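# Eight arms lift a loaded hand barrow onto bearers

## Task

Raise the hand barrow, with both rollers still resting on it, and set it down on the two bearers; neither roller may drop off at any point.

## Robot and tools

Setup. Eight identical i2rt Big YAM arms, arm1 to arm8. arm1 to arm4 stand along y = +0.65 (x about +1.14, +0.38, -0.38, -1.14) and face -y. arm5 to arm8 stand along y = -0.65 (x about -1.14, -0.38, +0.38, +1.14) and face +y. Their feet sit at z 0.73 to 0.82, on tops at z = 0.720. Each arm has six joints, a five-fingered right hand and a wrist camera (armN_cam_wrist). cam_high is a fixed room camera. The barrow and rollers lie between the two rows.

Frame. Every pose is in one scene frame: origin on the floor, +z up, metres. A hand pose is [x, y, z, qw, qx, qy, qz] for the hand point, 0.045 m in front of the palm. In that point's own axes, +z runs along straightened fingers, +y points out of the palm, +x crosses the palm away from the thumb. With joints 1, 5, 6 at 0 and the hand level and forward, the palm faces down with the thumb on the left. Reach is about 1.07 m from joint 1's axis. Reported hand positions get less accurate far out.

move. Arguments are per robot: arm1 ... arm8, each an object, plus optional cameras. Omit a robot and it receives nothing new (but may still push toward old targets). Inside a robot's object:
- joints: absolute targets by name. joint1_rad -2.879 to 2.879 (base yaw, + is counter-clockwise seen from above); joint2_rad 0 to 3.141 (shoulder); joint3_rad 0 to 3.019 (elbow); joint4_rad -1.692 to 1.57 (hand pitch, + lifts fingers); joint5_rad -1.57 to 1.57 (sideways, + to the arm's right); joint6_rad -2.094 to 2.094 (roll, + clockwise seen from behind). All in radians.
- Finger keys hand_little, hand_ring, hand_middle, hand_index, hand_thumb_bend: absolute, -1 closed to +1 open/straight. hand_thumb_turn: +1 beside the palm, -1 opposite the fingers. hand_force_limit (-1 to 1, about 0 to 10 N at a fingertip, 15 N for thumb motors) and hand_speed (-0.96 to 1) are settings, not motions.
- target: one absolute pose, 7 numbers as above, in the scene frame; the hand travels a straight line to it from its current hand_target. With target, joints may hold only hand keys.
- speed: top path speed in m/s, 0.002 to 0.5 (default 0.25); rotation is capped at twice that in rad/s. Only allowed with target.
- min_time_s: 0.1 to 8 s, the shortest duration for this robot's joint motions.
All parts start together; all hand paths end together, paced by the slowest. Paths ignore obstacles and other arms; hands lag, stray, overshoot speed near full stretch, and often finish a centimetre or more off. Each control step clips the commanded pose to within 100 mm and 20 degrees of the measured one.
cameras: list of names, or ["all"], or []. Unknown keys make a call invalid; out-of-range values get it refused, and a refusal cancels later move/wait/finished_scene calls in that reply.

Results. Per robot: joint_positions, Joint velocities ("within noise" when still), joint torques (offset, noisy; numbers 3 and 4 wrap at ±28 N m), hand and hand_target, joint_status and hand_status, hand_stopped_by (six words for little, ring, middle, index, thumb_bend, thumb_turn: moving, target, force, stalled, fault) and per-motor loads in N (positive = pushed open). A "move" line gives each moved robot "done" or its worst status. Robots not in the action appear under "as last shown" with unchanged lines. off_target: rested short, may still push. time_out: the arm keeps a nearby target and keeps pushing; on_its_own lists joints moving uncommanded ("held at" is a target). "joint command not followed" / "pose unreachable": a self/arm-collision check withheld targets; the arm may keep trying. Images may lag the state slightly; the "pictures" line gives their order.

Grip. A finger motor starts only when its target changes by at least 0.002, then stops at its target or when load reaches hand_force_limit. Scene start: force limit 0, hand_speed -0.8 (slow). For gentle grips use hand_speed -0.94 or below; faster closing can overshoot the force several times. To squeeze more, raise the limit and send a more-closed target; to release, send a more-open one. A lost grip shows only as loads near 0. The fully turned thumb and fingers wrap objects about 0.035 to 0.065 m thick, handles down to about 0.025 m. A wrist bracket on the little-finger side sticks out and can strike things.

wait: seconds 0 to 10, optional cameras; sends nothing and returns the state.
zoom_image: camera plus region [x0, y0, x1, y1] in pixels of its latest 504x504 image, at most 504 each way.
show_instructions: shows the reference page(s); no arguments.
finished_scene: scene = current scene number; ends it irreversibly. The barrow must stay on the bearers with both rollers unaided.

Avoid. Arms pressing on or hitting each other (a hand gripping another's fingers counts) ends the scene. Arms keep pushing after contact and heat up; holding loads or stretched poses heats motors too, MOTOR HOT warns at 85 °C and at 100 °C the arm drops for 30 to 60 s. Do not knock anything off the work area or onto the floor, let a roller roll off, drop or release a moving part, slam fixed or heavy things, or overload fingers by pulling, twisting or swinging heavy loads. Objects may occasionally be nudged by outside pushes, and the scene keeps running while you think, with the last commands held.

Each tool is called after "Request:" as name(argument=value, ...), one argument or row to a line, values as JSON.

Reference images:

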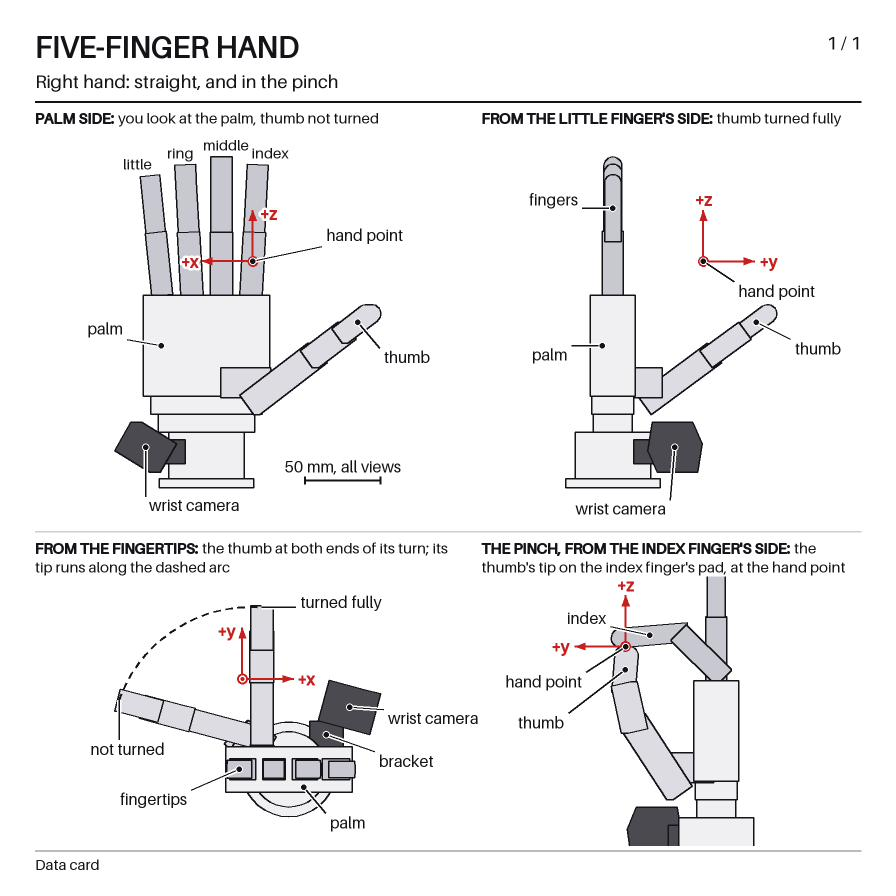

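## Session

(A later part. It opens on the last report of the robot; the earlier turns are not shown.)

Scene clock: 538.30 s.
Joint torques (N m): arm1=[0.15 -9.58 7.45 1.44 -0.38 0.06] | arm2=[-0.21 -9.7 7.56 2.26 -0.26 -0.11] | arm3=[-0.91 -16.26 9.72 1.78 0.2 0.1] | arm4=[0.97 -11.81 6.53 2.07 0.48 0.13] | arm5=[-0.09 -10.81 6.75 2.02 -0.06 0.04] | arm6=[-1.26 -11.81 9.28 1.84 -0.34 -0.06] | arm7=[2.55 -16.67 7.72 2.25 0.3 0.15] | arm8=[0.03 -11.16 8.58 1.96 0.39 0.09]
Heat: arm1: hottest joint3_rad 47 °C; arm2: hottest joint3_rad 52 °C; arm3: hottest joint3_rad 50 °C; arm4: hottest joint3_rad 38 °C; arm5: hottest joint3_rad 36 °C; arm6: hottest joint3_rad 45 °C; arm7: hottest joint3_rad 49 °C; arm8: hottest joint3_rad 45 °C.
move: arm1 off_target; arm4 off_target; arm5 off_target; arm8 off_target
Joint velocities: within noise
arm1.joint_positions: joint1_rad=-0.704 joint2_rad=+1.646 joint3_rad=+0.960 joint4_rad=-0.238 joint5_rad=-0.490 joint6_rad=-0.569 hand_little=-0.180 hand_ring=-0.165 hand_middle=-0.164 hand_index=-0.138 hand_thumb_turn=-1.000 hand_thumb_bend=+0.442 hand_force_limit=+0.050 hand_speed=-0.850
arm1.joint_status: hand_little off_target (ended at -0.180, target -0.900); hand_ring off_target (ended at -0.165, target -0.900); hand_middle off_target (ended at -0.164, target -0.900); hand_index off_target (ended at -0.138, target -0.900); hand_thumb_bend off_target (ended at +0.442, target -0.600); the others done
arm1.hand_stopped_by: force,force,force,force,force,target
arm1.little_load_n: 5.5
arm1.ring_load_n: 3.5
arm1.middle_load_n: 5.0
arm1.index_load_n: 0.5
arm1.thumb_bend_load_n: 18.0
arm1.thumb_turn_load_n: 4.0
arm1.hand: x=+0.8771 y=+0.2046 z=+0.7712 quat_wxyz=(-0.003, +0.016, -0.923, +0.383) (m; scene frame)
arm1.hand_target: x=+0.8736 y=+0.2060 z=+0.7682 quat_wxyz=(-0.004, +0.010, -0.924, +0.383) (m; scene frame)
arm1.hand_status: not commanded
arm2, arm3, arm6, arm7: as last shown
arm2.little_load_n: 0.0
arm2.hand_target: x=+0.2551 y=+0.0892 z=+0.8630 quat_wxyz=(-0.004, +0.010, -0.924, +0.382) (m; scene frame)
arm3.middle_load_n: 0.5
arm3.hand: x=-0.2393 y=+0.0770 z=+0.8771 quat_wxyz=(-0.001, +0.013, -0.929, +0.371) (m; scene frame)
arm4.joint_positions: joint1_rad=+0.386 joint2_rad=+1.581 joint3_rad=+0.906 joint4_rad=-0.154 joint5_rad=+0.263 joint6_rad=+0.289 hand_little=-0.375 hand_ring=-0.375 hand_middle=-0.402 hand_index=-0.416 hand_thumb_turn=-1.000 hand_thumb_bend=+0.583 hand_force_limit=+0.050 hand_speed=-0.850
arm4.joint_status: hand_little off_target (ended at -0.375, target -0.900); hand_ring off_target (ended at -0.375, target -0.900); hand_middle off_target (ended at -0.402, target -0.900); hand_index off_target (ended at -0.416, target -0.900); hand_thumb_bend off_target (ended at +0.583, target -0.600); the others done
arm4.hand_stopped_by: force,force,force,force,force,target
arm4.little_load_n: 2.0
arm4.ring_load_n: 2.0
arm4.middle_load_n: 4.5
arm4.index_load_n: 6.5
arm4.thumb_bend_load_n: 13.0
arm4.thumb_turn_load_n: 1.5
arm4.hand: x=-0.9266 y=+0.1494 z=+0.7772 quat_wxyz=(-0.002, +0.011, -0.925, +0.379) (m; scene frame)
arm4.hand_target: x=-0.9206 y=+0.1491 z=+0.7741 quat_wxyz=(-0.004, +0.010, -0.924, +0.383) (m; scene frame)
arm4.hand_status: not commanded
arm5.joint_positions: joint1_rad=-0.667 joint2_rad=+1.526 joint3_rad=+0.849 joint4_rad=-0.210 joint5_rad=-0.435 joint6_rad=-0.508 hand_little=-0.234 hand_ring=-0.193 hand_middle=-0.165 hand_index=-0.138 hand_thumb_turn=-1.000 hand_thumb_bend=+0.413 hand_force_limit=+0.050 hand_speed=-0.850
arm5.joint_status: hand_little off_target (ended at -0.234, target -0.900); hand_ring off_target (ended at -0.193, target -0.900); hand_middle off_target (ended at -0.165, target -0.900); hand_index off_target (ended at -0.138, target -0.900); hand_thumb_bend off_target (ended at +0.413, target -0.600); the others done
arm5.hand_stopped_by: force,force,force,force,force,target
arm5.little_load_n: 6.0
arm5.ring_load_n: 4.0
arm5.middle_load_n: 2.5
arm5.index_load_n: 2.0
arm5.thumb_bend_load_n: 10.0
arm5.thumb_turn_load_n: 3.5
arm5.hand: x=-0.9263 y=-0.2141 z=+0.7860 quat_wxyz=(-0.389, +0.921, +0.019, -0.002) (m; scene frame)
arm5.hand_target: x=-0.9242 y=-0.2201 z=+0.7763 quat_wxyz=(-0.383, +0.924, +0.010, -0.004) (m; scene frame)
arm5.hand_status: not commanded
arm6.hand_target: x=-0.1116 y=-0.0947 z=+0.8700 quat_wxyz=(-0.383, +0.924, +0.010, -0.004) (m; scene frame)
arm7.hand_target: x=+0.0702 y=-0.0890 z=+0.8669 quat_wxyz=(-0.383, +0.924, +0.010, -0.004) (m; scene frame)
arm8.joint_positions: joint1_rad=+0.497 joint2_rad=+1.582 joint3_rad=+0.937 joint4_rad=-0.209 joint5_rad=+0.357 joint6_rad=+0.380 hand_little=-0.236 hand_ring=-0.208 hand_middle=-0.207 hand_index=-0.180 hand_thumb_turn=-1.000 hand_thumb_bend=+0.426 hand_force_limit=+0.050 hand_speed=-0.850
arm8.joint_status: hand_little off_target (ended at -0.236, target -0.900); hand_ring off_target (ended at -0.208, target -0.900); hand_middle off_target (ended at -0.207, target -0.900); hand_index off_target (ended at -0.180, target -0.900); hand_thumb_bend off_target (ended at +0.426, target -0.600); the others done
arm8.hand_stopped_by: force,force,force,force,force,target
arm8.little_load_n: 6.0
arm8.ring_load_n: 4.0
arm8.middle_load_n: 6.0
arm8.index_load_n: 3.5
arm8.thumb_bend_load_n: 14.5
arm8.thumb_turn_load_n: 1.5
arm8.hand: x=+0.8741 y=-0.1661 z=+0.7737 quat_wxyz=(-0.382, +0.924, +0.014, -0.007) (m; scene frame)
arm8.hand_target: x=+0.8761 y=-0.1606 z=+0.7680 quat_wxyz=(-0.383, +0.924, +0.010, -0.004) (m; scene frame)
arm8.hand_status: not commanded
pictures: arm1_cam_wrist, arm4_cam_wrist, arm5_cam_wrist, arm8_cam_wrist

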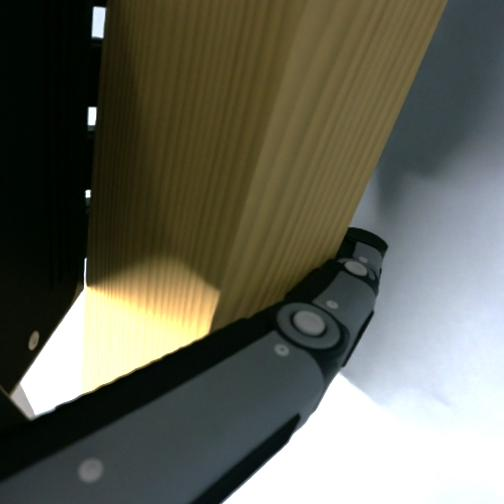

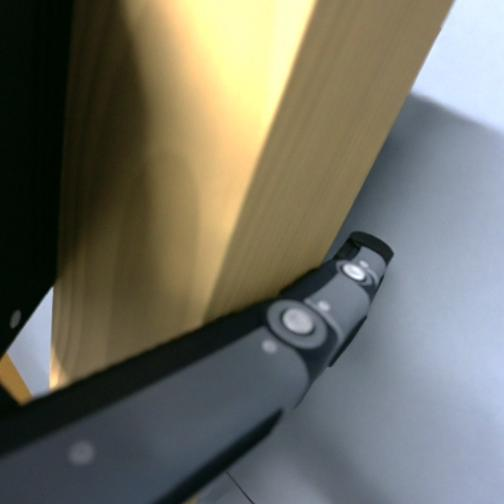

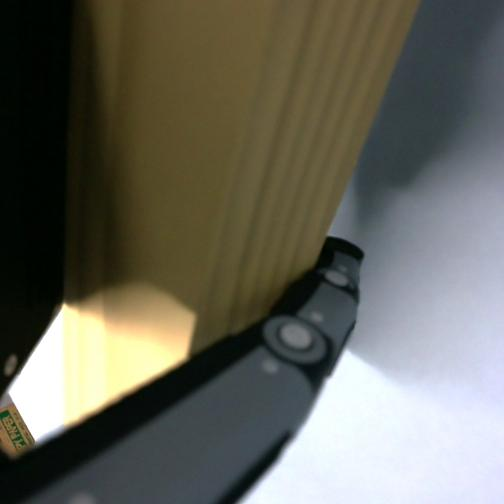

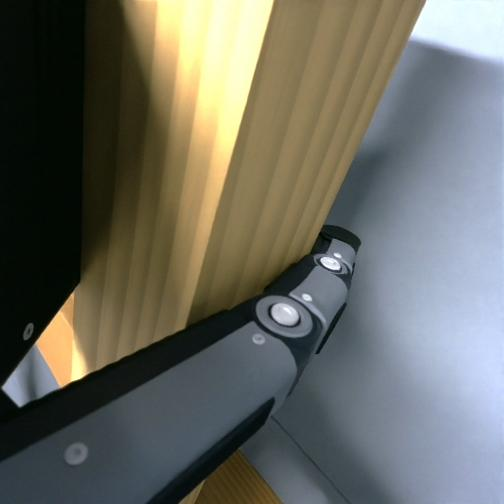

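Request:
move(
  arm1={"joints":{"hand_little":-0.95,"hand_ring":-0.95,"hand_middle":-0.95,"hand_index":-0.95,"hand_thumb_bend":1,"hand_speed":-0.85,"hand_force_limit":0.2}},
  arm4={"joints":{"hand_little":-0.95,"hand_ring":-0.95,"hand_middle":-0.95,"hand_index":-0.95,"hand_thumb_bend":1,"hand_speed":-0.85,"hand_force_limit":0.2}},
  arm5={"joints":{"hand_little":-0.95,"hand_ring":-0.95,"hand_middle":-0.95,"hand_index":-0.95,"hand_thumb_bend":1,"hand_speed":-0.85,"hand_force_limit":0.2}},
  arm8={"joints":{"hand_little":-0.95,"hand_ring":-0.95,"hand_middle":-0.95,"hand_index":-0.95,"hand_thumb_bend":1,"hand_speed":-0.85,"hand_force_limit":0.2}},
  cameras=[],
)

Scene clock: 571.53 s.
Joint torques (N m): arm1=[0.79 -11.05 7.02 1.01 -0.23 0.03] | arm2=[-0.26 -9.76 7.57 2.3 -0.25 -0.12] | arm3=[-1.14 -15.97 9.77 1.7 0.21 0.12] | arm4=[1.44 -12.92 6.42 1.76 0.38 0.11] | arm5=[-0.09 -11.4 6.72 1.62 -0.04 0.05] | arm6=[-1.32 -11.87 9.28 1.85 -0.33 -0.06] | arm7=[2.67 -16.73 7.75 2.25 0.29 0.13] | arm8=[0.03 -11.34 8.58 1.85 0.43 0.09]
Heat: arm1: hottest joint3_rad 46 °C; arm2: hottest joint3_rad 51 °C; arm3: hottest joint3_rad 50 °C; arm4: hottest joint3_rad 37 °C; arm5: hottest joint3_rad 34 °C; arm6: hottest joint3_rad 45 °C; arm7: hottest joint3_rad 49 °C; arm8: hottest joint3_rad 43 °C.
move: arm1 off_target; arm4 off_target; arm5 off_target; arm8 off_target
Joint velocities: within noise
arm1.joint_positions: joint1_rad=-0.704 joint2_rad=+1.650 joint3_rad=+0.960 joint4_rad=-0.230 joint5_rad=-0.493 joint6_rad=-0.570 hand_little=-0.191 hand_ring=-0.202 hand_middle=-0.190 hand_index=-0.204 hand_thumb_turn=-1.000 hand_thumb_bend=+1.000 hand_force_limit=+0.200 hand_speed=-0.850
arm1.joint_status: hand_little off_target (ended at -0.191, target -0.950); hand_ring off_target (ended at -0.202, target -0.950); hand_middle off_target (ended at -0.190, target -0.950); hand_index off_target (ended at -0.204, target -0.950); the others done
arm1.hand_stopped_by: force,force,force,force,target,target
arm1.little_load_n: 0.0
arm1.ring_load_n: 1.0
arm1.middle_load_n: 0.0
arm1.index_load_n: 3.0
arm1.thumb_bend_load_n: 0.0
arm1.thumb_turn_load_n: 0.0
arm1.hand: x=+0.8767 y=+0.2034 z=+0.7701 quat_wxyz=(-0.003, +0.017, -0.923, +0.385) (m; scene frame)
arm1.hand_target: x=+0.8737 y=+0.2060 z=+0.7682 quat_wxyz=(-0.004, +0.010, -0.924, +0.383) (m; scene frame)
arm1.hand_status: not commanded
arm2, arm3, arm6, arm7: as last shown
arm3.middle_load_n: 0.0
arm4.joint_positions: joint1_rad=+0.386 joint2_rad=+1.585 joint3_rad=+0.906 joint4_rad=-0.148 joint5_rad=+0.264 joint6_rad=+0.289 hand_little=-0.414 hand_ring=-0.414 hand_middle=-0.427 hand_index=-0.416 hand_thumb_turn=-1.000 hand_thumb_bend=+1.000 hand_force_limit=+0.200 hand_speed=-0.850
arm4.joint_status: hand_little off_target (ended at -0.414, target -0.950); hand_ring off_target (ended at -0.414, target -0.950); hand_middle off_target (ended at -0.427, target -0.950); hand_index off_target (ended at -0.416, target -0.950); the others done
arm4.hand_stopped_by: force,force,force,force,target,target
arm4.little_load_n: 1.0
arm4.ring_load_n: 0.5
arm4.middle_load_n: 0.0
arm4.index_load_n: 0.0
arm4.thumb_bend_load_n: 0.0
arm4.thumb_turn_load_n: 0.0
arm4.hand: x=-0.9263 y=+0.1482 z=+0.7762 quat_wxyz=(-0.002, +0.010, -0.925, +0.381) (m; scene frame)
arm4.hand_target: x=-0.9206 y=+0.1491 z=+0.7741 quat_wxyz=(-0.004, +0.010, -0.924, +0.383) (m; scene frame)
arm4.hand_status: not commanded
arm5.joint_positions: joint1_rad=-0.666 joint2_rad=+1.529 joint3_rad=+0.849 joint4_rad=-0.202 joint5_rad=-0.435 joint6_rad=-0.509 hand_little=-0.235 hand_ring=-0.218 hand_middle=-0.205 hand_index=-0.190 hand_thumb_turn=-1.000 hand_thumb_bend=+1.000 hand_force_limit=+0.200 hand_speed=-0.850
arm5.joint_status: hand_little off_target (ended at -0.235, target -0.950); hand_ring off_target (ended at -0.218, target -0.950); hand_middle off_target (ended at -0.205, target -0.950); hand_index off_target (ended at -0.190, target -0.950); the others done
arm5.hand_stopped_by: force,force,force,force,target,target
arm5.little_load_n: 0.0
arm5.ring_load_n: 0.5
arm5.middle_load_n: 1.5
arm5.index_load_n: 2.5
arm5.thumb_bend_load_n: 0.0
arm5.thumb_turn_load_n: 0.0
arm5.hand: x=-0.9256 y=-0.2127 z=+0.7855 quat_wxyz=(-0.391, +0.920, +0.020, -0.001) (m; scene frame)
arm5.hand_target: x=-0.9242 y=-0.2201 z=+0.7764 quat_wxyz=(-0.383, +0.924, +0.010, -0.004) (m; scene frame)
arm5.hand_status: not commanded
arm7.little_load_n: 0.5
arm8.joint_positions: joint1_rad=+0.497 joint2_rad=+1.582 joint3_rad=+0.937 joint4_rad=-0.207 joint5_rad=+0.355 joint6_rad=+0.380 hand_little=-0.247 hand_ring=-0.219 hand_middle=-0.207 hand_index=-0.205 hand_thumb_turn=-1.000 hand_thumb_bend=+1.000 hand_force_limit=+0.200 hand_speed=-0.850
arm8.joint_status: hand_little off_target (ended at -0.247, target -0.950); hand_ring off_target (ended at -0.219, target -0.950); hand_middle off_target (ended at -0.207, target -0.950); hand_index off_target (ended at -0.205, target -0.950); the others done
arm8.hand_stopped_by: force,force,force,force,target,target
arm8.little_load_n: 4.5
arm8.ring_load_n: 3.0
arm8.middle_load_n: 2.0
arm8.index_load_n: 6.0
arm8.thumb_bend_load_n: 0.0
arm8.thumb_turn_load_n: 0.5
arm8.hand: x=+0.8736 y=-0.1657 z=+0.7739 quat_wxyz=(-0.383, +0.924, +0.014, -0.008) (m; scene frame)
arm8.hand_target: x=+0.8761 y=-0.1607 z=+0.7681 quat_wxyz=(-0.383, +0.924, +0.010, -0.004) (m; scene frame)
arm8.hand_status: not commanded
pictures: none
No camera images: "cameras" was empty.

Request:
move(
  arm1={"joints":{"hand_little":-0.9,"hand_ring":-0.9,"hand_middle":-0.9,"hand_index":-0.9,"hand_speed":-0.85,"hand_force_limit":0.25}},
  arm4={"joints":{"hand_little":-0.9,"hand_ring":-0.9,"hand_middle":-0.9,"hand_index":-0.9,"hand_speed":-0.85,"hand_force_limit":0.25}},
  arm5={"joints":{"hand_little":-0.9,"hand_ring":-0.9,"hand_middle":-0.9,"hand_index":-0.9,"hand_speed":-0.85,"hand_force_limit":0.25}},
  arm8={"joints":{"hand_little":-0.9,"hand_ring":-0.9,"hand_middle":-0.9,"hand_index":-0.9,"hand_speed":-0.85,"hand_force_limit":0.25}},
  cameras=["arm1_cam_wrist","arm5_cam_wrist","arm8_cam_wrist"],
)

Scene clock: 588.73 s.
Joint torques (N m): arm1=[-0.91 -13.57 7.17 0.2 -0.14 0.08] | arm2=[-0.21 -9.7 7.56 2.3 -0.25 -0.11] | arm3=[-1.03 -15.91 9.77 1.78 0.23 0.13] | arm4=[1.55 -14.21 6.35 0.57 0.19 0.07] | arm5=[-0.62 -14.15 6.6 0.32 -0.05 0] | arm6=[-1.32 -11.87 9.28 1.84 -0.33 -0.06] | arm7=[2.78 -16.67 7.66 2.29 0.3 0.15] | arm8=[0.44 -11.99 8.57 1.02 0.5 0.07]
Heat: arm1: hottest joint3_rad 45 °C; arm2: hottest joint3_rad 51 °C; arm3: hottest joint3_rad 50 °C; arm4: hottest joint3_rad 37 °C; arm5: hottest joint3_rad 34 °C; arm6: hottest joint3_rad 44 °C; arm7: hottest joint3_rad 49 °C; arm8: hottest joint3_rad 42 °C.
move: arm1 off_target; arm4 off_target; arm5 off_target; arm8 off_target
Joint velocities: within noise
arm1.joint_positions: joint1_rad=-0.699 joint2_rad=+1.676 joint3_rad=+0.960 joint4_rad=-0.209 joint5_rad=-0.494 joint6_rad=-0.568 hand_little=-0.604 hand_ring=-0.575 hand_middle=-0.603 hand_index=-0.605 hand_thumb_turn=-1.000 hand_thumb_bend=+1.000 hand_force_limit=+0.250 hand_speed=-0.850
arm1.joint_status: hand_little off_target (ended at -0.604, target -0.900); hand_ring off_target (ended at -0.575, target -0.900); hand_middle off_target (ended at -0.603, target -0.900); hand_index off_target (ended at -0.605, target -0.900); the others done
arm1.hand_stopped_by: force,force,force,force,target,target
arm1.little_load_n: 8.5
arm1.ring_load_n: 1.0
arm1.middle_load_n: 7.5
arm1.index_load_n: 4.5
arm1.thumb_bend_load_n: 1.0
arm1.thumb_turn_load_n: 0.0
arm1.hand: x=+0.8779 y=+0.2004 z=+0.7597 quat_wxyz=(-0.007, +0.018, -0.923, +0.384) (m; scene frame)
arm1.hand_target: x=+0.8735 y=+0.2061 z=+0.7680 quat_wxyz=(-0.004, +0.010, -0.924, +0.383) (m; scene frame)
arm1.hand_status: not commanded
arm2, arm3, arm6, arm7: as last shown
arm4.joint_positions: joint1_rad=+0.385 joint2_rad=+1.602 joint3_rad=+0.906 joint4_rad=-0.120 joint5_rad=+0.270 joint6_rad=+0.295 hand_little=-0.593 hand_ring=-0.592 hand_middle=-0.618 hand_index=-0.622 hand_thumb_turn=-1.000 hand_thumb_bend=+1.000 hand_force_limit=+0.250 hand_speed=-0.850
arm4.joint_status: hand_little off_target (ended at -0.593, target -0.900); hand_ring off_target (ended at -0.592, target -0.900); hand_middle off_target (ended at -0.618, target -0.900); hand_index off_target (ended at -0.622, target -0.900); the others done
arm4.hand_stopped_by: force,force,force,force,target,target
arm4.little_load_n: 4.5
arm4.ring_load_n: 4.5
arm4.middle_load_n: 6.0
arm4.index_load_n: 5.5
arm4.thumb_bend_load_n: 0.5
arm4.thumb_turn_load_n: -1.5
arm4.hand: x=-0.9260 y=+0.1431 z=+0.7713 quat_wxyz=(-0.003, +0.005, -0.923, +0.386) (m; scene frame)
arm4.hand_target: x=-0.9205 y=+0.1491 z=+0.7742 quat_wxyz=(-0.004, +0.010, -0.924, +0.383) (m; scene frame)
arm4.hand_status: not commanded
arm5.joint_positions: joint1_rad=-0.660 joint2_rad=+1.559 joint3_rad=+0.849 joint4_rad=-0.173 joint5_rad=-0.435 joint6_rad=-0.504 hand_little=-0.675 hand_ring=-0.645 hand_middle=-0.618 hand_index=-0.617 hand_thumb_turn=-1.000 hand_thumb_bend=+1.000 hand_force_limit=+0.250 hand_speed=-0.850
arm5.joint_status: hand_little off_target (ended at -0.675, target -0.900); hand_ring off_target (ended at -0.645, target -0.900); hand_middle off_target (ended at -0.618, target -0.900); hand_index off_target (ended at -0.617, target -0.900); the others done
arm5.hand_stopped_by: force,force,force,force,target,target
arm5.little_load_n: 8.5
arm5.ring_load_n: 7.0
arm5.middle_load_n: 3.5
arm5.index_load_n: 7.0
arm5.thumb_bend_load_n: 0.5
arm5.thumb_turn_load_n: 0.5
arm5.hand: x=-0.9265 y=-0.2083 z=+0.7745 quat_wxyz=(-0.390, +0.920, +0.020, -0.004) (m; scene frame)
arm5.hand_target: x=-0.9241 y=-0.2202 z=+0.7763 quat_wxyz=(-0.383, +0.924, +0.010, -0.004) (m; scene frame)
arm5.hand_status: not commanded
arm7.little_load_n: 0.0
arm8.joint_positions: joint1_rad=+0.492 joint2_rad=+1.589 joint3_rad=+0.937 joint4_rad=-0.186 joint5_rad=+0.354 joint6_rad=+0.382 hand_little=-0.272 hand_ring=-0.257 hand_middle=-0.259 hand_index=-0.216 hand_thumb_turn=-1.000 hand_thumb_bend=+1.000 hand_force_limit=+0.250 hand_speed=-0.850
arm8.joint_status: hand_little off_target (ended at -0.272, target -0.900); hand_ring off_target (ended at -0.257, target -0.900); hand_middle off_target (ended at -0.259, target -0.900); hand_index off_target (ended at -0.216, target -0.900); the others done
arm8.hand_stopped_by: force,force,force,force,target,target
arm8.little_load_n: 3.5
arm8.ring_load_n: 4.5
arm8.middle_load_n: 7.0
arm8.index_load_n: 1.5
arm8.thumb_bend_load_n: 0.0
arm8.thumb_turn_load_n: 0.0
arm8.hand: x=+0.8734 y=-0.1608 z=+0.7733 quat_wxyz=(-0.388, +0.921, +0.010, -0.011) (m; scene frame)
arm8.hand_target: x=+0.8760 y=-0.1607 z=+0.7682 quat_wxyz=(-0.383, +0.924, +0.010, -0.004) (m; scene frame)
arm8.hand_status: not commanded
pictures: arm1_cam_wrist, arm5_cam_wrist, arm8_cam_wrist

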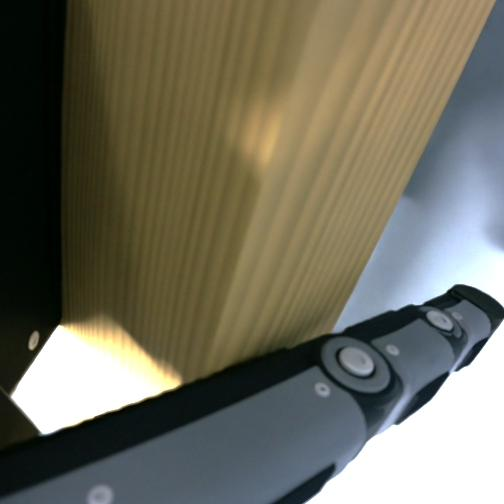

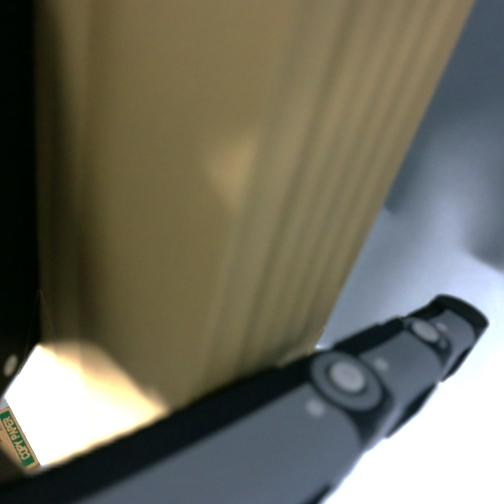

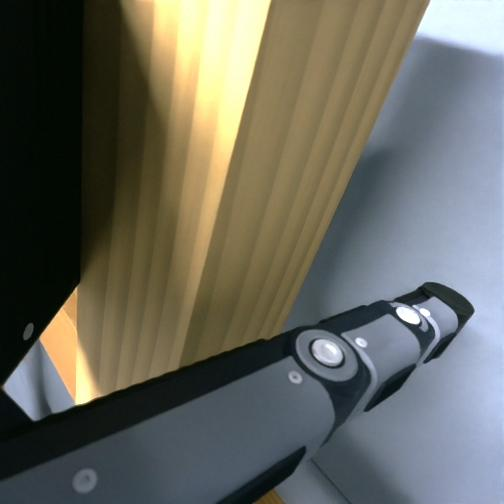

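Request:
move(
  arm1={"joints":{"hand_thumb_bend":-0.6,"hand_speed":-0.88,"hand_force_limit":-0.3}},
  arm4={"joints":{"hand_thumb_bend":-0.6,"hand_speed":-0.88,"hand_force_limit":-0.3}},
  arm5={"joints":{"hand_thumb_bend":-0.6,"hand_speed":-0.88,"hand_force_limit":-0.3}},
  arm8={"joints":{"hand_little":-0.93,"hand_ring":-0.93,"hand_middle":-0.93,"hand_index":-0.93,"hand_thumb_bend":-0.6,"hand_speed":-0.86,"hand_force_limit":0.5}},
  cameras=["arm8_cam_wrist"],
)

Scene clock: 607.93 s.
Joint torques (N m): arm1=[-0.03 -13.22 7.27 0.28 -0.13 0.02] | arm2=[0.03 -9.82 7.5 2.32 -0.25 -0.1] | arm3=[-0.91 -15.97 9.77 1.77 0.19 0.11] | arm4=[1.67 -14.51 6.43 0.66 0.19 0.08] | arm5=[-0.85 -14.15 6.54 0.35 -0.04 -0.01] | arm6=[-1.32 -11.87 9.26 1.84 -0.33 -0.06] | arm7=[2.84 -16.73 7.72 2.24 0.28 0.14] | arm8=[1.08 -14.51 8.09 0.18 0.5 0.04]
Heat: arm1: hottest joint3_rad 45 °C; arm2: hottest joint3_rad 51 °C; arm3: hottest joint3_rad 50 °C; arm4: hottest joint3_rad 36 °C; arm5: hottest joint3_rad 34 °C; arm6: hottest joint3_rad 44 °C; arm7: hottest joint3_rad 49 °C; arm8: hottest joint3_rad 43 °C.
move: arm1 off_target; arm4 off_target; arm5 off_target; arm8 off_target
Joint velocities: within noise
arm1.joint_positions: joint1_rad=-0.699 joint2_rad=+1.676 joint3_rad=+0.960 joint4_rad=-0.209 joint5_rad=-0.494 joint6_rad=-0.568 hand_little=-0.604 hand_ring=-0.575 hand_middle=-0.603 hand_index=-0.605 hand_thumb_turn=-1.000 hand_thumb_bend=+0.969 hand_force_limit=-0.300 hand_speed=-0.880
arm1.joint_status: hand_thumb_bend off_target (ended at +0.969, target -0.600); the others done
arm1.hand_stopped_by: force,force,force,force,force,target
arm1.little_load_n: 9.0
arm1.ring_load_n: 1.5
arm1.middle_load_n: 7.5
arm1.index_load_n: 5.0
arm1.thumb_bend_load_n: 5.5
arm1.thumb_turn_load_n: 0.0
arm1.hand: x=+0.8779 y=+0.2004 z=+0.7597 quat_wxyz=(-0.007, +0.018, -0.923, +0.384) (m; scene frame)
arm1.hand_target: x=+0.8735 y=+0.2062 z=+0.7680 quat_wxyz=(-0.004, +0.010, -0.924, +0.383) (m; scene frame)
arm1.hand_status: not commanded
arm2, arm3, arm6, arm7: as last shown
arm3.index_load_n: 0.5
arm3.thumb_turn_load_n: 0.5
arm4.joint_positions: joint1_rad=+0.385 joint2_rad=+1.602 joint3_rad=+0.906 joint4_rad=-0.120 joint5_rad=+0.270 joint6_rad=+0.295 hand_little=-0.593 hand_ring=-0.592 hand_middle=-0.618 hand_index=-0.622 hand_thumb_turn=-1.000 hand_thumb_bend=+0.969 hand_force_limit=-0.300 hand_speed=-0.880
arm4.joint_status: hand_thumb_bend off_target (ended at +0.969, target -0.600); the others done
arm4.hand_stopped_by: force,force,force,force,force,target
arm4.little_load_n: 4.5
arm4.ring_load_n: 5.0
arm4.middle_load_n: 6.0
arm4.index_load_n: 6.0
arm4.thumb_bend_load_n: 5.5
arm4.thumb_turn_load_n: -1.0
arm4.hand: x=-0.9260 y=+0.1431 z=+0.7713 quat_wxyz=(-0.003, +0.005, -0.923, +0.386) (m; scene frame)
arm4.hand_target: x=-0.9205 y=+0.1491 z=+0.7742 quat_wxyz=(-0.004, +0.010, -0.924, +0.383) (m; scene frame)
arm4.hand_status: not commanded
arm5.joint_positions: joint1_rad=-0.660 joint2_rad=+1.559 joint3_rad=+0.849 joint4_rad=-0.173 joint5_rad=-0.435 joint6_rad=-0.504 hand_little=-0.675 hand_ring=-0.645 hand_middle=-0.618 hand_index=-0.617 hand_thumb_turn=-1.000 hand_thumb_bend=+0.919 hand_force_limit=-0.300 hand_speed=-0.880
arm5.joint_status: hand_thumb_bend off_target (ended at +0.919, target -0.600); the others done
arm5.hand_stopped_by: force,force,force,force,force,target
arm5.little_load_n: 9.0
arm5.ring_load_n: 7.0
arm5.middle_load_n: 4.0
arm5.index_load_n: 7.5
arm5.thumb_bend_load_n: 5.0
arm5.thumb_turn_load_n: 2.0
arm5.hand: x=-0.9265 y=-0.2083 z=+0.7745 quat_wxyz=(-0.390, +0.920, +0.020, -0.004) (m; scene frame)
arm5.hand_target: x=-0.9241 y=-0.2202 z=+0.7763 quat_wxyz=(-0.383, +0.924, +0.010, -0.004) (m; scene frame)
arm5.hand_status: not commanded
arm6.little_load_n: -0.5
arm7.ring_load_n: 0.5
arm8.joint_positions: joint1_rad=+0.484 joint2_rad=+1.614 joint3_rad=+0.942 joint4_rad=-0.165 joint5_rad=+0.354 joint6_rad=+0.385 hand_little=-0.581 hand_ring=-0.541 hand_middle=-0.269 hand_index=-0.538 hand_thumb_turn=-1.000 hand_thumb_bend=+0.740 hand_force_limit=+0.500 hand_speed=-0.860
arm8.joint_status: hand_little off_target (ended at -0.581, target -0.930); hand_ring off_target (ended at -0.541, target -0.930); hand_middle off_target (ended at -0.269, target -0.930); hand_index off_target (ended at -0.538, target -0.930); hand_thumb_bend off_target (ended at +0.740, target -0.600); the others done
arm8.hand_stopped_by: force,force,force,force,force,target
arm8.little_load_n: 9.5
arm8.ring_load_n: 4.0
arm8.middle_load_n: 0.0
arm8.index_load_n: 9.5
arm8.thumb_bend_load_n: 11.0
arm8.thumb_turn_load_n: 4.5
arm8.hand: x=+0.8747 y=-0.1548 z=+0.7652 quat_wxyz=(-0.388, +0.921, +0.005, -0.010) (m; scene frame)
arm8.hand_target: x=+0.8760 y=-0.1607 z=+0.7680 quat_wxyz=(-0.383, +0.924, +0.010, -0.004) (m; scene frame)
arm8.hand_status: not commanded
pictures: arm8_cam_wrist

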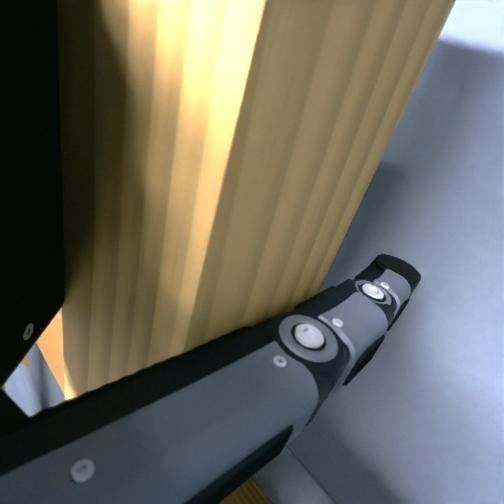

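Request:
move(
  arm1={"target":[0.878,0.2,0.842,-0.0119,-0.0169,0.9237,-0.3826],"speed":0.05},
  arm2={"target":[0.255,0.077,0.89,0.0042,-0.0102,0.9239,-0.3827],"speed":0.05},
  arm3={"target":[-0.236,0.07,0.912,0.0042,-0.0102,0.9239,-0.3827],"speed":0.05},
  arm4={"target":[-0.926,0.143,0.852,0.0143,-0.0057,0.9238,-0.3827],"speed":0.05},
  arm5={"target":[-0.9265,-0.208,0.844,0.3827,-0.9239,-0.0102,0.0042],"speed":0.05},
  arm6={"target":[-0.1115,-0.088,0.896,0.3827,-0.9239,-0.0102,0.0042],"speed":0.05},
  arm7={"target":[0.07,-0.083,0.893,0.3827,-0.9239,-0.0102,0.0042],"speed":0.05},
  arm8={"target":[0.8747,-0.155,0.842,0.3827,-0.9238,-0.0079,0.0098],"speed":0.05,"joints":{"hand_middle":-0.95,"hand_force_limit":0.4,"hand_speed":-0.85}},
  cameras=["cam_high"],
)

Scene clock: 641.60 s.
Joint torques (N m): arm1=[0.15 -20.6 9.87 -1.43 -1.03 0.08] | arm2=[0.38 -10.99 11.66 1.37 -0.13 -0.06] | arm3=[-1.03 -16.32 14.76 1.01 0.1 0.1] | arm4=[-0.67 -23.94 9.63 -1.39 0.28 -0.1] | arm5=[0.44 -21.01 9.81 -1.81 -0.32 0.28] | arm6=[-0.85 -13.27 13.34 0.99 -0.22 -0.02] | arm7=[2.37 -17.49 11.29 0.91 0.06 0.09] | arm8=[1.49 -22.95 11.29 -1.89 0.87 0.05]
Heat: arm1: hottest joint3_rad 45 °C; arm2: hottest joint3_rad 51 °C; arm3: hottest joint3_rad 50 °C; arm4: hottest joint3_rad 36 °C; arm5: hottest joint3_rad 34 °C; arm6: hottest joint3_rad 45 °C; arm7: hottest joint3_rad 49 °C; arm8: hottest joint3_rad 44 °C.
move: arm1 off_target; arm2 off_target; arm3 off_target; arm4 off_target; arm5 off_target; arm6 off_target; arm7 off_target; arm8 off_target
Joint velocities: within noise
arm1.joint_positions: joint1_rad=-0.684 joint2_rad=+1.668 joint3_rad=+0.997 joint4_rad=-0.329 joint5_rad=-0.436 joint6_rad=-0.568 hand_little=-0.605 hand_ring=-0.575 hand_middle=-0.603 hand_index=-0.604 hand_thumb_turn=-1.000 hand_thumb_bend=+0.969 hand_force_limit=-0.300 hand_speed=-0.880
arm1.joint_status: not commanded
arm1.hand_stopped_by: force,force,force,force,force,target
arm1.little_load_n: 3.5
arm1.ring_load_n: 0.0
arm1.middle_load_n: 6.0
arm1.index_load_n: 7.5
arm1.thumb_bend_load_n: 2.0
arm1.thumb_turn_load_n: 0.5
arm1.hand: x=+0.8814 y=+0.2083 z=+0.7635 quat_wxyz=(-0.009, +0.008, -0.939, +0.343) (m; scene frame)
arm1.hand_target: x=+0.8788 y=+0.1996 z=+0.8353 quat_wxyz=(+0.012, +0.017, -0.924, +0.383) (m; scene frame)
arm1.hand_status: off_target (0.079 m and 5.5 deg from the pose sent, 0.082 m and 2.1 deg at the start)
arm2.joint_positions: joint1_rad=-0.344 joint2_rad=+1.692 joint3_rad=+1.086 joint4_rad=-0.284 joint5_rad=-0.248 joint6_rad=-0.225 hand_little=+0.300 hand_ring=+0.300 hand_middle=+0.300 hand_index=+0.300 hand_thumb_turn=-1.000 hand_thumb_bend=+1.000 hand_force_limit=-0.700 hand_speed=-0.800
arm2.joint_status: not commanded
arm2.hand_stopped_by: target,target,target,target,target,target
arm2.little_load_n: 0.0
arm2.ring_load_n: 0.0
arm2.middle_load_n: 0.0
arm2.index_load_n: 0.0
arm2.thumb_bend_load_n: 0.0
arm2.thumb_turn_load_n: 0.5
arm2.hand: x=+0.2678 y=+0.1030 z=+0.8588 quat_wxyz=(-0.017, +0.004, -0.936, +0.353) (m; scene frame)
arm2.hand_target: x=+0.2555 y=+0.0790 z=+0.8908 quat_wxyz=(-0.004, +0.010, -0.924, +0.383) (m; scene frame)
arm2.hand_status: off_target (0.043 m and 4.0 deg from the pose sent, 0.030 m and 0.9 deg at the start)
arm3.joint_positions: joint1_rad=+0.167 joint2_rad=+1.546 joint3_rad=+1.212 joint4_rad=-0.524 joint5_rad=+0.127 joint6_rad=+0.143 hand_little=+0.300 hand_ring=+0.300 hand_middle=+0.300 hand_index=+0.373 hand_thumb_turn=-1.000 hand_thumb_bend=+1.000 hand_force_limit=-0.700 hand_speed=-0.800
arm3.joint_status: not commanded
arm3.hand_stopped_by: target,target,target,force,target,target
arm3.little_load_n: 0.0
arm3.ring_load_n: 0.0
arm3.middle_load_n: 0.0
arm3.index_load_n: 0.0
arm3.thumb_bend_load_n: 0.0
arm3.thumb_turn_load_n: 0.0
arm3.hand: x=-0.2418 y=+0.0883 z=+0.8734 quat_wxyz=(+0.004, +0.015, -0.936, +0.351) (m; scene frame)
arm3.hand_target: x=-0.2363 y=+0.0718 z=+0.9122 quat_wxyz=(-0.004, +0.010, -0.924, +0.383) (m; scene frame)
arm3.hand_status: off_target (0.043 m and 4.0 deg from the pose sent, 0.036 m and 1.6 deg at the start)
arm4.joint_positions: joint1_rad=+0.379 joint2_rad=+1.597 joint3_rad=+0.963 joint4_rad=-0.267 joint5_rad=+0.236 joint6_rad=+0.302 hand_little=-0.593 hand_ring=-0.592 hand_middle=-0.618 hand_index=-0.622 hand_thumb_turn=-1.000 hand_thumb_bend=+0.969 hand_force_limit=-0.300 hand_speed=-0.880
arm4.joint_status: not commanded
arm4.hand_stopped_by: force,force,force,force,force,target
arm4.little_load_n: 3.5
arm4.ring_load_n: 3.5
arm4.middle_load_n: 6.5
arm4.index_load_n: 6.0
arm4.thumb_bend_load_n: 3.0
arm4.thumb_turn_load_n: 1.5
arm4.hand: x=-0.9248 y=+0.1514 z=+0.7783 quat_wxyz=(-0.003, +0.011, -0.939, +0.345) (m; scene frame)
arm4.hand_target: x=-0.9258 y=+0.1429 z=+0.8469 quat_wxyz=(-0.014, +0.006, -0.923, +0.383) (m; scene frame)
arm4.hand_status: off_target (0.074 m and 4.9 deg from the pose sent, 0.081 m and 1.4 deg at the start)
arm5.joint_positions: joint1_rad=-0.650 joint2_rad=+1.547 joint3_rad=+0.917 joint4_rad=-0.306 joint5_rad=-0.414 joint6_rad=-0.514 hand_little=-0.675 hand_ring=-0.645 hand_middle=-0.618 hand_index=-0.617 hand_thumb_turn=-1.000 hand_thumb_bend=+0.920 hand_force_limit=-0.300 hand_speed=-0.880
arm5.joint_status: not commanded
arm5.hand_stopped_by: force,force,force,force,force,target
arm5.little_load_n: 5.5
arm5.ring_load_n: 6.0
arm5.middle_load_n: 3.5
arm5.index_load_n: 9.0
arm5.thumb_bend_load_n: 7.0
arm5.thumb_turn_load_n: 6.5
arm5.hand: x=-0.9253 y=-0.2063 z=+0.7925 quat_wxyz=(-0.366, +0.930, +0.021, -0.009) (m; scene frame)
arm5.hand_target: x=-0.9267 y=-0.2071 z=+0.8401 quat_wxyz=(-0.384, +0.923, +0.010, -0.004) (m; scene frame)
arm5.hand_status: off_target (0.052 m and 2.4 deg from the pose sent, 0.070 m and 1.5 deg at the start)
arm6.joint_positions: joint1_rad=-0.532 joint2_rad=+1.751 joint3_rad=+1.298 joint4_rad=-0.459 joint5_rad=-0.425 joint6_rad=-0.455 hand_little=+0.300 hand_ring=+0.300 hand_middle=+0.300 hand_index=+0.300 hand_thumb_turn=-1.000 hand_thumb_bend=+1.000 hand_force_limit=-0.700 hand_speed=-0.800
arm6.joint_status: not commanded
arm6.hand_stopped_by: target,target,target,target,target,target
arm6.little_load_n: 0.0
arm6.ring_load_n: 0.0
arm6.middle_load_n: 0.0
arm6.index_load_n: 0.5
arm6.thumb_bend_load_n: 0.0
arm6.thumb_turn_load_n: 0.0
arm6.hand: x=-0.1231 y=-0.1014 z=+0.8729 quat_wxyz=(-0.368, +0.930, +0.010, -0.016) (m; scene frame)
arm6.hand_target: x=-0.1120 y=-0.0889 z=+0.8963 quat_wxyz=(-0.383, +0.924, +0.010, -0.004) (m; scene frame)
arm6.hand_status: off_target (0.029 m and 2.3 deg from the pose sent, 0.022 m and 0.5 deg at the start)
arm7.joint_positions: joint1_rad=+0.530 joint2_rad=+1.693 joint3_rad=+1.285 joint4_rad=-0.449 joint5_rad=+0.352 joint6_rad=+0.358 hand_little=+0.300 hand_ring=+0.300 hand_middle=+0.300 hand_index=+0.300 hand_thumb_turn=-1.000 hand_thumb_bend=+1.000 hand_force_limit=-0.700 hand_speed=-0.800
arm7.joint_status: not commanded
arm7.hand_stopped_by: target,target,target,target,target,target
arm7.little_load_n: 0.0
arm7.ring_load_n: 0.0
arm7.middle_load_n: 1.5
arm7.index_load_n: 0.0
arm7.thumb_bend_load_n: 0.0
arm7.thumb_turn_load_n: 0.0
arm7.hand: x=+0.0778 y=-0.0915 z=+0.8746 quat_wxyz=(-0.374, +0.927, +0.016, +0.005) (m; scene frame)
arm7.hand_target: x=+0.0704 y=-0.0835 z=+0.8932 quat_wxyz=(-0.383, +0.924, +0.010, -0.004) (m; scene frame)
arm7.hand_status: off_target (0.022 m and 1.6 deg from the pose sent, 0.022 m and 0.7 deg at the start)
arm8.joint_positions: joint1_rad=+0.470 joint2_rad=+1.613 joint3_rad=+1.010 joint4_rad=-0.302 joint5_rad=+0.331 joint6_rad=+0.385 hand_little=-0.581 hand_ring=-0.541 hand_middle=-0.556 hand_index=-0.538 hand_thumb_turn=-1.000 hand_thumb_bend=+0.741 hand_force_limit=+0.400 hand_speed=-0.850
arm8.joint_status: hand_middle off_target (ended at -0.556, target -0.950); the others done
arm8.hand_stopped_by: force,force,force,force,force,target
arm8.little_load_n: 15.5
arm8.ring_load_n: 5.0
arm8.middle_load_n: 8.0
arm8.index_load_n: 2.5
arm8.thumb_bend_load_n: 14.0
arm8.thumb_turn_load_n: 4.0
arm8.hand: x=+0.8780 y=-0.1533 z=+0.7769 quat_wxyz=(-0.357, +0.934, +0.008, -0.002) (m; scene frame)
arm8.hand_target: x=+0.8746 y=-0.1543 z=+0.8375 quat_wxyz=(-0.384, +0.923, +0.008, -0.011) (m; scene frame)
arm8.hand_status: off_target (0.065 m and 3.2 deg from the pose sent, 0.077 m and 0.8 deg at the start)
pictures: cam_high

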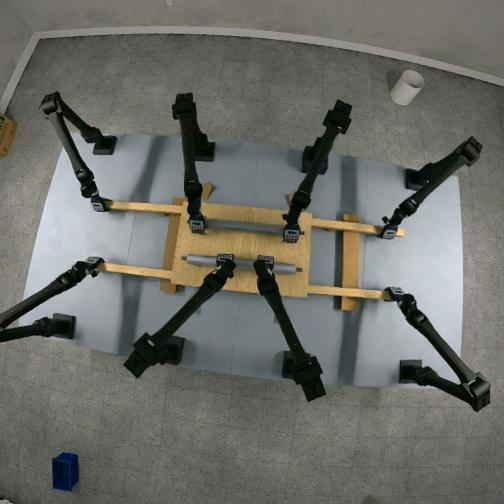

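Request:
move(
  arm1={"target":[0.878,0.2,0.905,-0.0119,-0.0169,0.9237,-0.3826],"speed":0.05},
  arm2={"target":[0.255,0.068,0.955,0.0042,-0.0102,0.9239,-0.3827],"speed":0.05},
  arm3={"target":[-0.235,0.063,0.967,0.0042,-0.0102,0.9239,-0.3827],"speed":0.05},
  arm4={"target":[-0.926,0.143,0.909,0.0143,-0.0057,0.9238,-0.3827],"speed":0.05},
  arm5={"target":[-0.9265,-0.208,0.895,0.3827,-0.9239,-0.0102,0.0042],"speed":0.05},
  arm6={"target":[-0.108,-0.083,0.957,0.3827,-0.9239,-0.0102,0.0042],"speed":0.05},
  arm7={"target":[0.068,-0.081,0.952,0.3827,-0.9239,-0.0102,0.0042],"speed":0.05},
  arm8={"target":[0.8747,-0.155,0.899,0.3827,-0.9238,-0.0079,0.0098],"speed":0.05,"joints":{"hand_little":-0.55,"hand_speed":-0.9}},
  cameras=["cam_high"],
)

Scene clock: 668.60 s.
Joint torques (N m): arm1=[0.38 -21.01 12.46 -1.59 -1.52 0.16] | arm2=[0.67 -11.75 12.38 1.22 -0.1 -0.03] | arm3=[-1.61 -16.32 16.13 0.96 0.05 0.1] | arm4=[-0.5 -23.82 12.1 -1.58 0.39 -0.13] | arm5=[0.44 -20.72 11.99 -2.18 -0.39 0.31] | arm6=[-0.91 -14.86 14.49 1.11 -0.26 -0.02] | arm7=[2.49 -18.2 12.86 1.16 0.1 0.13] | arm8=[1.73 -23.3 13.33 -1.98 0.85 0.03]
Heat: arm1: hottest joint3_rad 50 °C; arm2: hottest joint3_rad 54 °C; arm3: hottest joint3_rad 55 °C; arm4: hottest joint3_rad 39 °C; arm5: hottest joint3_rad 35 °C; arm6: hottest joint3_rad 45 °C; arm7: hottest joint3_rad 51 °C; arm8: hottest joint3_rad 44 °C.
move: arm1 off_target; arm2 off_target; arm3 off_target; arm4 off_target; arm5 off_target; arm6 off_target; arm7 off_target; arm8 off_target
Joint velocities: within noise
arm1.joint_positions: joint1_rad=-0.683 joint2_rad=+1.602 joint3_rad=+1.064 joint4_rad=-0.494 joint5_rad=-0.426 joint6_rad=-0.574 hand_little=-0.605 hand_ring=-0.575 hand_middle=-0.603 hand_index=-0.604 hand_thumb_turn=-1.000 hand_thumb_bend=+0.968 hand_force_limit=-0.300 hand_speed=-0.880
arm1.joint_status: not commanded
arm1.hand_stopped_by: force,force,force,force,force,target
arm1.little_load_n: 0.0
arm1.ring_load_n: 0.0
arm1.middle_load_n: 5.0
arm1.index_load_n: 11.5
arm1.thumb_bend_load_n: 1.0
arm1.thumb_turn_load_n: 0.5
arm1.hand: x=+0.8823 y=+0.2122 z=+0.8079 quat_wxyz=(-0.014, +0.007, -0.944, +0.329) (m; scene frame)
arm1.hand_target: x=+0.8799 y=+0.2011 z=+0.8972 quat_wxyz=(+0.012, +0.018, -0.924, +0.383) (m; scene frame)
arm1.hand_status: off_target (0.098 m and 7.3 deg from the pose sent, 0.142 m and 5.5 deg at the start; pose on its path clipped on 20 of 66 steps)
arm2.joint_positions: joint1_rad=-0.344 joint2_rad=+1.647 joint3_rad=+1.203 joint4_rad=-0.453 joint5_rad=-0.246 joint6_rad=-0.225 hand_little=+0.300 hand_ring=+0.300 hand_middle=+0.300 hand_index=+0.300 hand_thumb_turn=-1.000 hand_thumb_bend=+1.000 hand_force_limit=-0.700 hand_speed=-0.800
arm2.joint_status: not commanded
arm2.hand_stopped_by: target,target,target,target,target,target
arm2.little_load_n: 0.0
arm2.ring_load_n: 0.0
arm2.middle_load_n: 0.0
arm2.index_load_n: 0.0
arm2.thumb_bend_load_n: 0.5
arm2.thumb_turn_load_n: 0.0
arm2.hand: x=+0.2646 y=+0.0914 z=+0.9160 quat_wxyz=(-0.018, +0.003, -0.937, +0.349) (m; scene frame)
arm2.hand_target: x=+0.2557 y=+0.0702 z=+0.9556 quat_wxyz=(-0.004, +0.010, -0.924, +0.383) (m; scene frame)
arm2.hand_status: off_target (0.046 m and 4.5 deg from the pose sent, 0.103 m and 4.1 deg at the start)
arm3.joint_positions: joint1_rad=+0.167 joint2_rad=+1.532 joint3_rad=+1.334 joint4_rad=-0.668 joint5_rad=+0.127 joint6_rad=+0.143 hand_little=+0.300 hand_ring=+0.300 hand_middle=+0.300 hand_index=+0.373 hand_thumb_turn=-1.000 hand_thumb_bend=+1.000 hand_force_limit=-0.700 hand_speed=-0.800
arm3.joint_status: not commanded
arm3.hand_stopped_by: target,target,target,force,target,target
arm3.little_load_n: 0.0
arm3.ring_load_n: 0.0
arm3.middle_load_n: 0.0
arm3.index_load_n: 0.0
arm3.thumb_bend_load_n: 0.0
arm3.thumb_turn_load_n: 0.0
arm3.hand: x=-0.2397 y=+0.0819 z=+0.9231 quat_wxyz=(+0.004, +0.015, -0.938, +0.347) (m; scene frame)
arm3.hand_target: x=-0.2354 y=+0.0655 z=+0.9671 quat_wxyz=(-0.004, +0.010, -0.924, +0.383) (m; scene frame)
arm3.hand_status: off_target (0.048 m and 4.5 deg from the pose sent, 0.097 m and 4.0 deg at the start)
arm4.joint_positions: joint1_rad=+0.378 joint2_rad=+1.536 joint3_rad=+1.030 joint4_rad=-0.420 joint5_rad=+0.232 joint6_rad=+0.306 hand_little=-0.593 hand_ring=-0.592 hand_middle=-0.617 hand_index=-0.622 hand_thumb_turn=-1.000 hand_thumb_bend=+0.969 hand_force_limit=-0.300 hand_speed=-0.880
arm4.joint_status: not commanded
arm4.hand_stopped_by: force,force,force,force,force,target
arm4.little_load_n: 5.0
arm4.ring_load_n: 3.5
arm4.middle_load_n: 9.5
arm4.index_load_n: 8.0
arm4.thumb_bend_load_n: 2.5
arm4.thumb_turn_load_n: 0.5
arm4.hand: x=-0.9248 y=+0.1541 z=+0.8206 quat_wxyz=(-0.001, +0.011, -0.943, +0.333) (m; scene frame)
arm4.hand_target: x=-0.9262 y=+0.1442 z=+0.9033 quat_wxyz=(-0.014, +0.005, -0.923, +0.384) (m; scene frame)
arm4.hand_status: off_target (0.089 m and 6.3 deg from the pose sent, 0.131 m and 4.9 deg at the start)
arm5.joint_positions: joint1_rad=-0.648 joint2_rad=+1.483 joint3_rad=+0.980 joint4_rad=-0.442 joint5_rad=-0.411 joint6_rad=-0.517 hand_little=-0.675 hand_ring=-0.645 hand_middle=-0.618 hand_index=-0.617 hand_thumb_turn=-1.000 hand_thumb_bend=+0.920 hand_force_limit=-0.300 hand_speed=-0.880
arm5.joint_status: not commanded
arm5.hand_stopped_by: force,force,force,force,force,target
arm5.little_load_n: 4.5
arm5.ring_load_n: 5.5
arm5.middle_load_n: 3.5
arm5.index_load_n: 9.5
arm5.thumb_bend_load_n: 7.0
arm5.thumb_turn_load_n: 7.0
arm5.hand: x=-0.9253 y=-0.2068 z=+0.8356 quat_wxyz=(-0.363, +0.932, +0.022, -0.010) (m; scene frame)
arm5.hand_target: x=-0.9270 y=-0.2073 z=+0.8910 quat_wxyz=(-0.384, +0.923, +0.011, -0.004) (m; scene frame)
arm5.hand_status: off_target (0.059 m and 2.9 deg from the pose sent, 0.102 m and 2.4 deg at the start)
arm6.joint_positions: joint1_rad=-0.532 joint2_rad=+1.731 joint3_rad=+1.406 joint4_rad=-0.619 joint5_rad=-0.425 joint6_rad=-0.455 hand_little=+0.300 hand_ring=+0.300 hand_middle=+0.300 hand_index=+0.300 hand_thumb_turn=-1.000 hand_thumb_bend=+1.000 hand_force_limit=-0.700 hand_speed=-0.800
arm6.joint_status: not commanded
arm6.hand_stopped_by: target,target,target,target,target,target
arm6.little_load_n: 0.0
arm6.ring_load_n: 0.0
arm6.middle_load_n: -0.5
arm6.index_load_n: 0.5
arm6.thumb_bend_load_n: 0.0
arm6.thumb_turn_load_n: 0.0
arm6.hand: x=-0.1213 y=-0.0979 z=+0.9174 quat_wxyz=(-0.355, +0.935, +0.006, -0.024) (m; scene frame)
arm6.hand_target: x=-0.1091 y=-0.0847 z=+0.9571 quat_wxyz=(-0.383, +0.924, +0.010, -0.004) (m; scene frame)
arm6.hand_status: off_target (0.044 m and 4.1 deg from the pose sent, 0.087 m and 2.3 deg at the start)
arm7.joint_positions: joint1_rad=+0.530 joint2_rad=+1.659 joint3_rad=+1.377 joint4_rad=-0.608 joint5_rad=+0.352 joint6_rad=+0.358 hand_little=+0.300 hand_ring=+0.300 hand_middle=+0.300 hand_index=+0.300 hand_thumb_turn=-1.000 hand_thumb_bend=+1.000 hand_force_limit=-0.700 hand_speed=-0.800
arm7.joint_status: not commanded
arm7.hand_stopped_by: target,target,target,target,target,target
arm7.little_load_n: 0.0
arm7.ring_load_n: 0.0
arm7.middle_load_n: 0.0
arm7.index_load_n: 0.0
arm7.thumb_bend_load_n: 0.0
arm7.thumb_turn_load_n: 0.0
arm7.hand: x=+0.0797 y=-0.0947 z=+0.9184 quat_wxyz=(-0.361, +0.932, +0.019, +0.012) (m; scene frame)
arm7.hand_target: x=+0.0689 y=-0.0824 z=+0.9521 quat_wxyz=(-0.383, +0.924, +0.010, -0.004) (m; scene frame)
arm7.hand_status: off_target (0.038 m and 3.5 deg from the pose sent, 0.079 m and 1.6 deg at the start)
arm8.joint_positions: joint1_rad=+0.466 joint2_rad=+1.560 joint3_rad=+1.089 joint4_rad=-0.454 joint5_rad=+0.331 joint6_rad=+0.388 hand_little=-0.549 hand_ring=-0.540 hand_middle=-0.556 hand_index=-0.538 hand_thumb_turn=-1.000 hand_thumb_bend=+0.741 hand_force_limit=+0.400 hand_speed=-0.900
arm8.joint_status: all done
arm8.hand_stopped_by: target,force,force,force,force,target
arm8.little_load_n: 9.0
arm8.ring_load_n: 8.0
arm8.middle_load_n: 9.0
arm8.index_load_n: 1.5
arm8.thumb_bend_load_n: 14.0
arm8.thumb_turn_load_n: 2.5
arm8.hand: x=+0.8796 y=-0.1517 z=+0.8211 quat_wxyz=(-0.349, +0.937, +0.007, +0.003) (m; scene frame)
arm8.hand_target: x=+0.8752 y=-0.1547 z=+0.8937 quat_wxyz=(-0.384, +0.923, +0.008, -0.011) (m; scene frame)
arm8.hand_status: off_target (0.078 m and 4.4 deg from the pose sent, 0.122 m and 3.2 deg at the start)
pictures: cam_high

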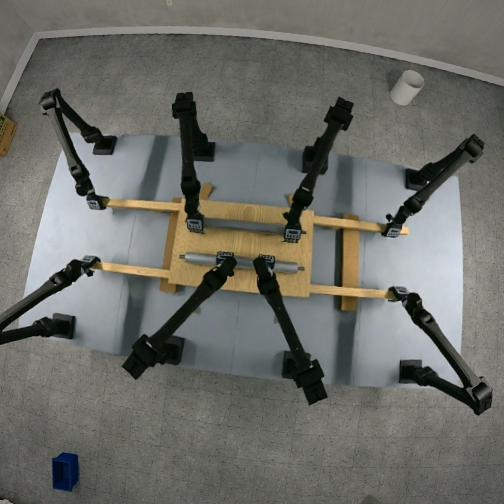

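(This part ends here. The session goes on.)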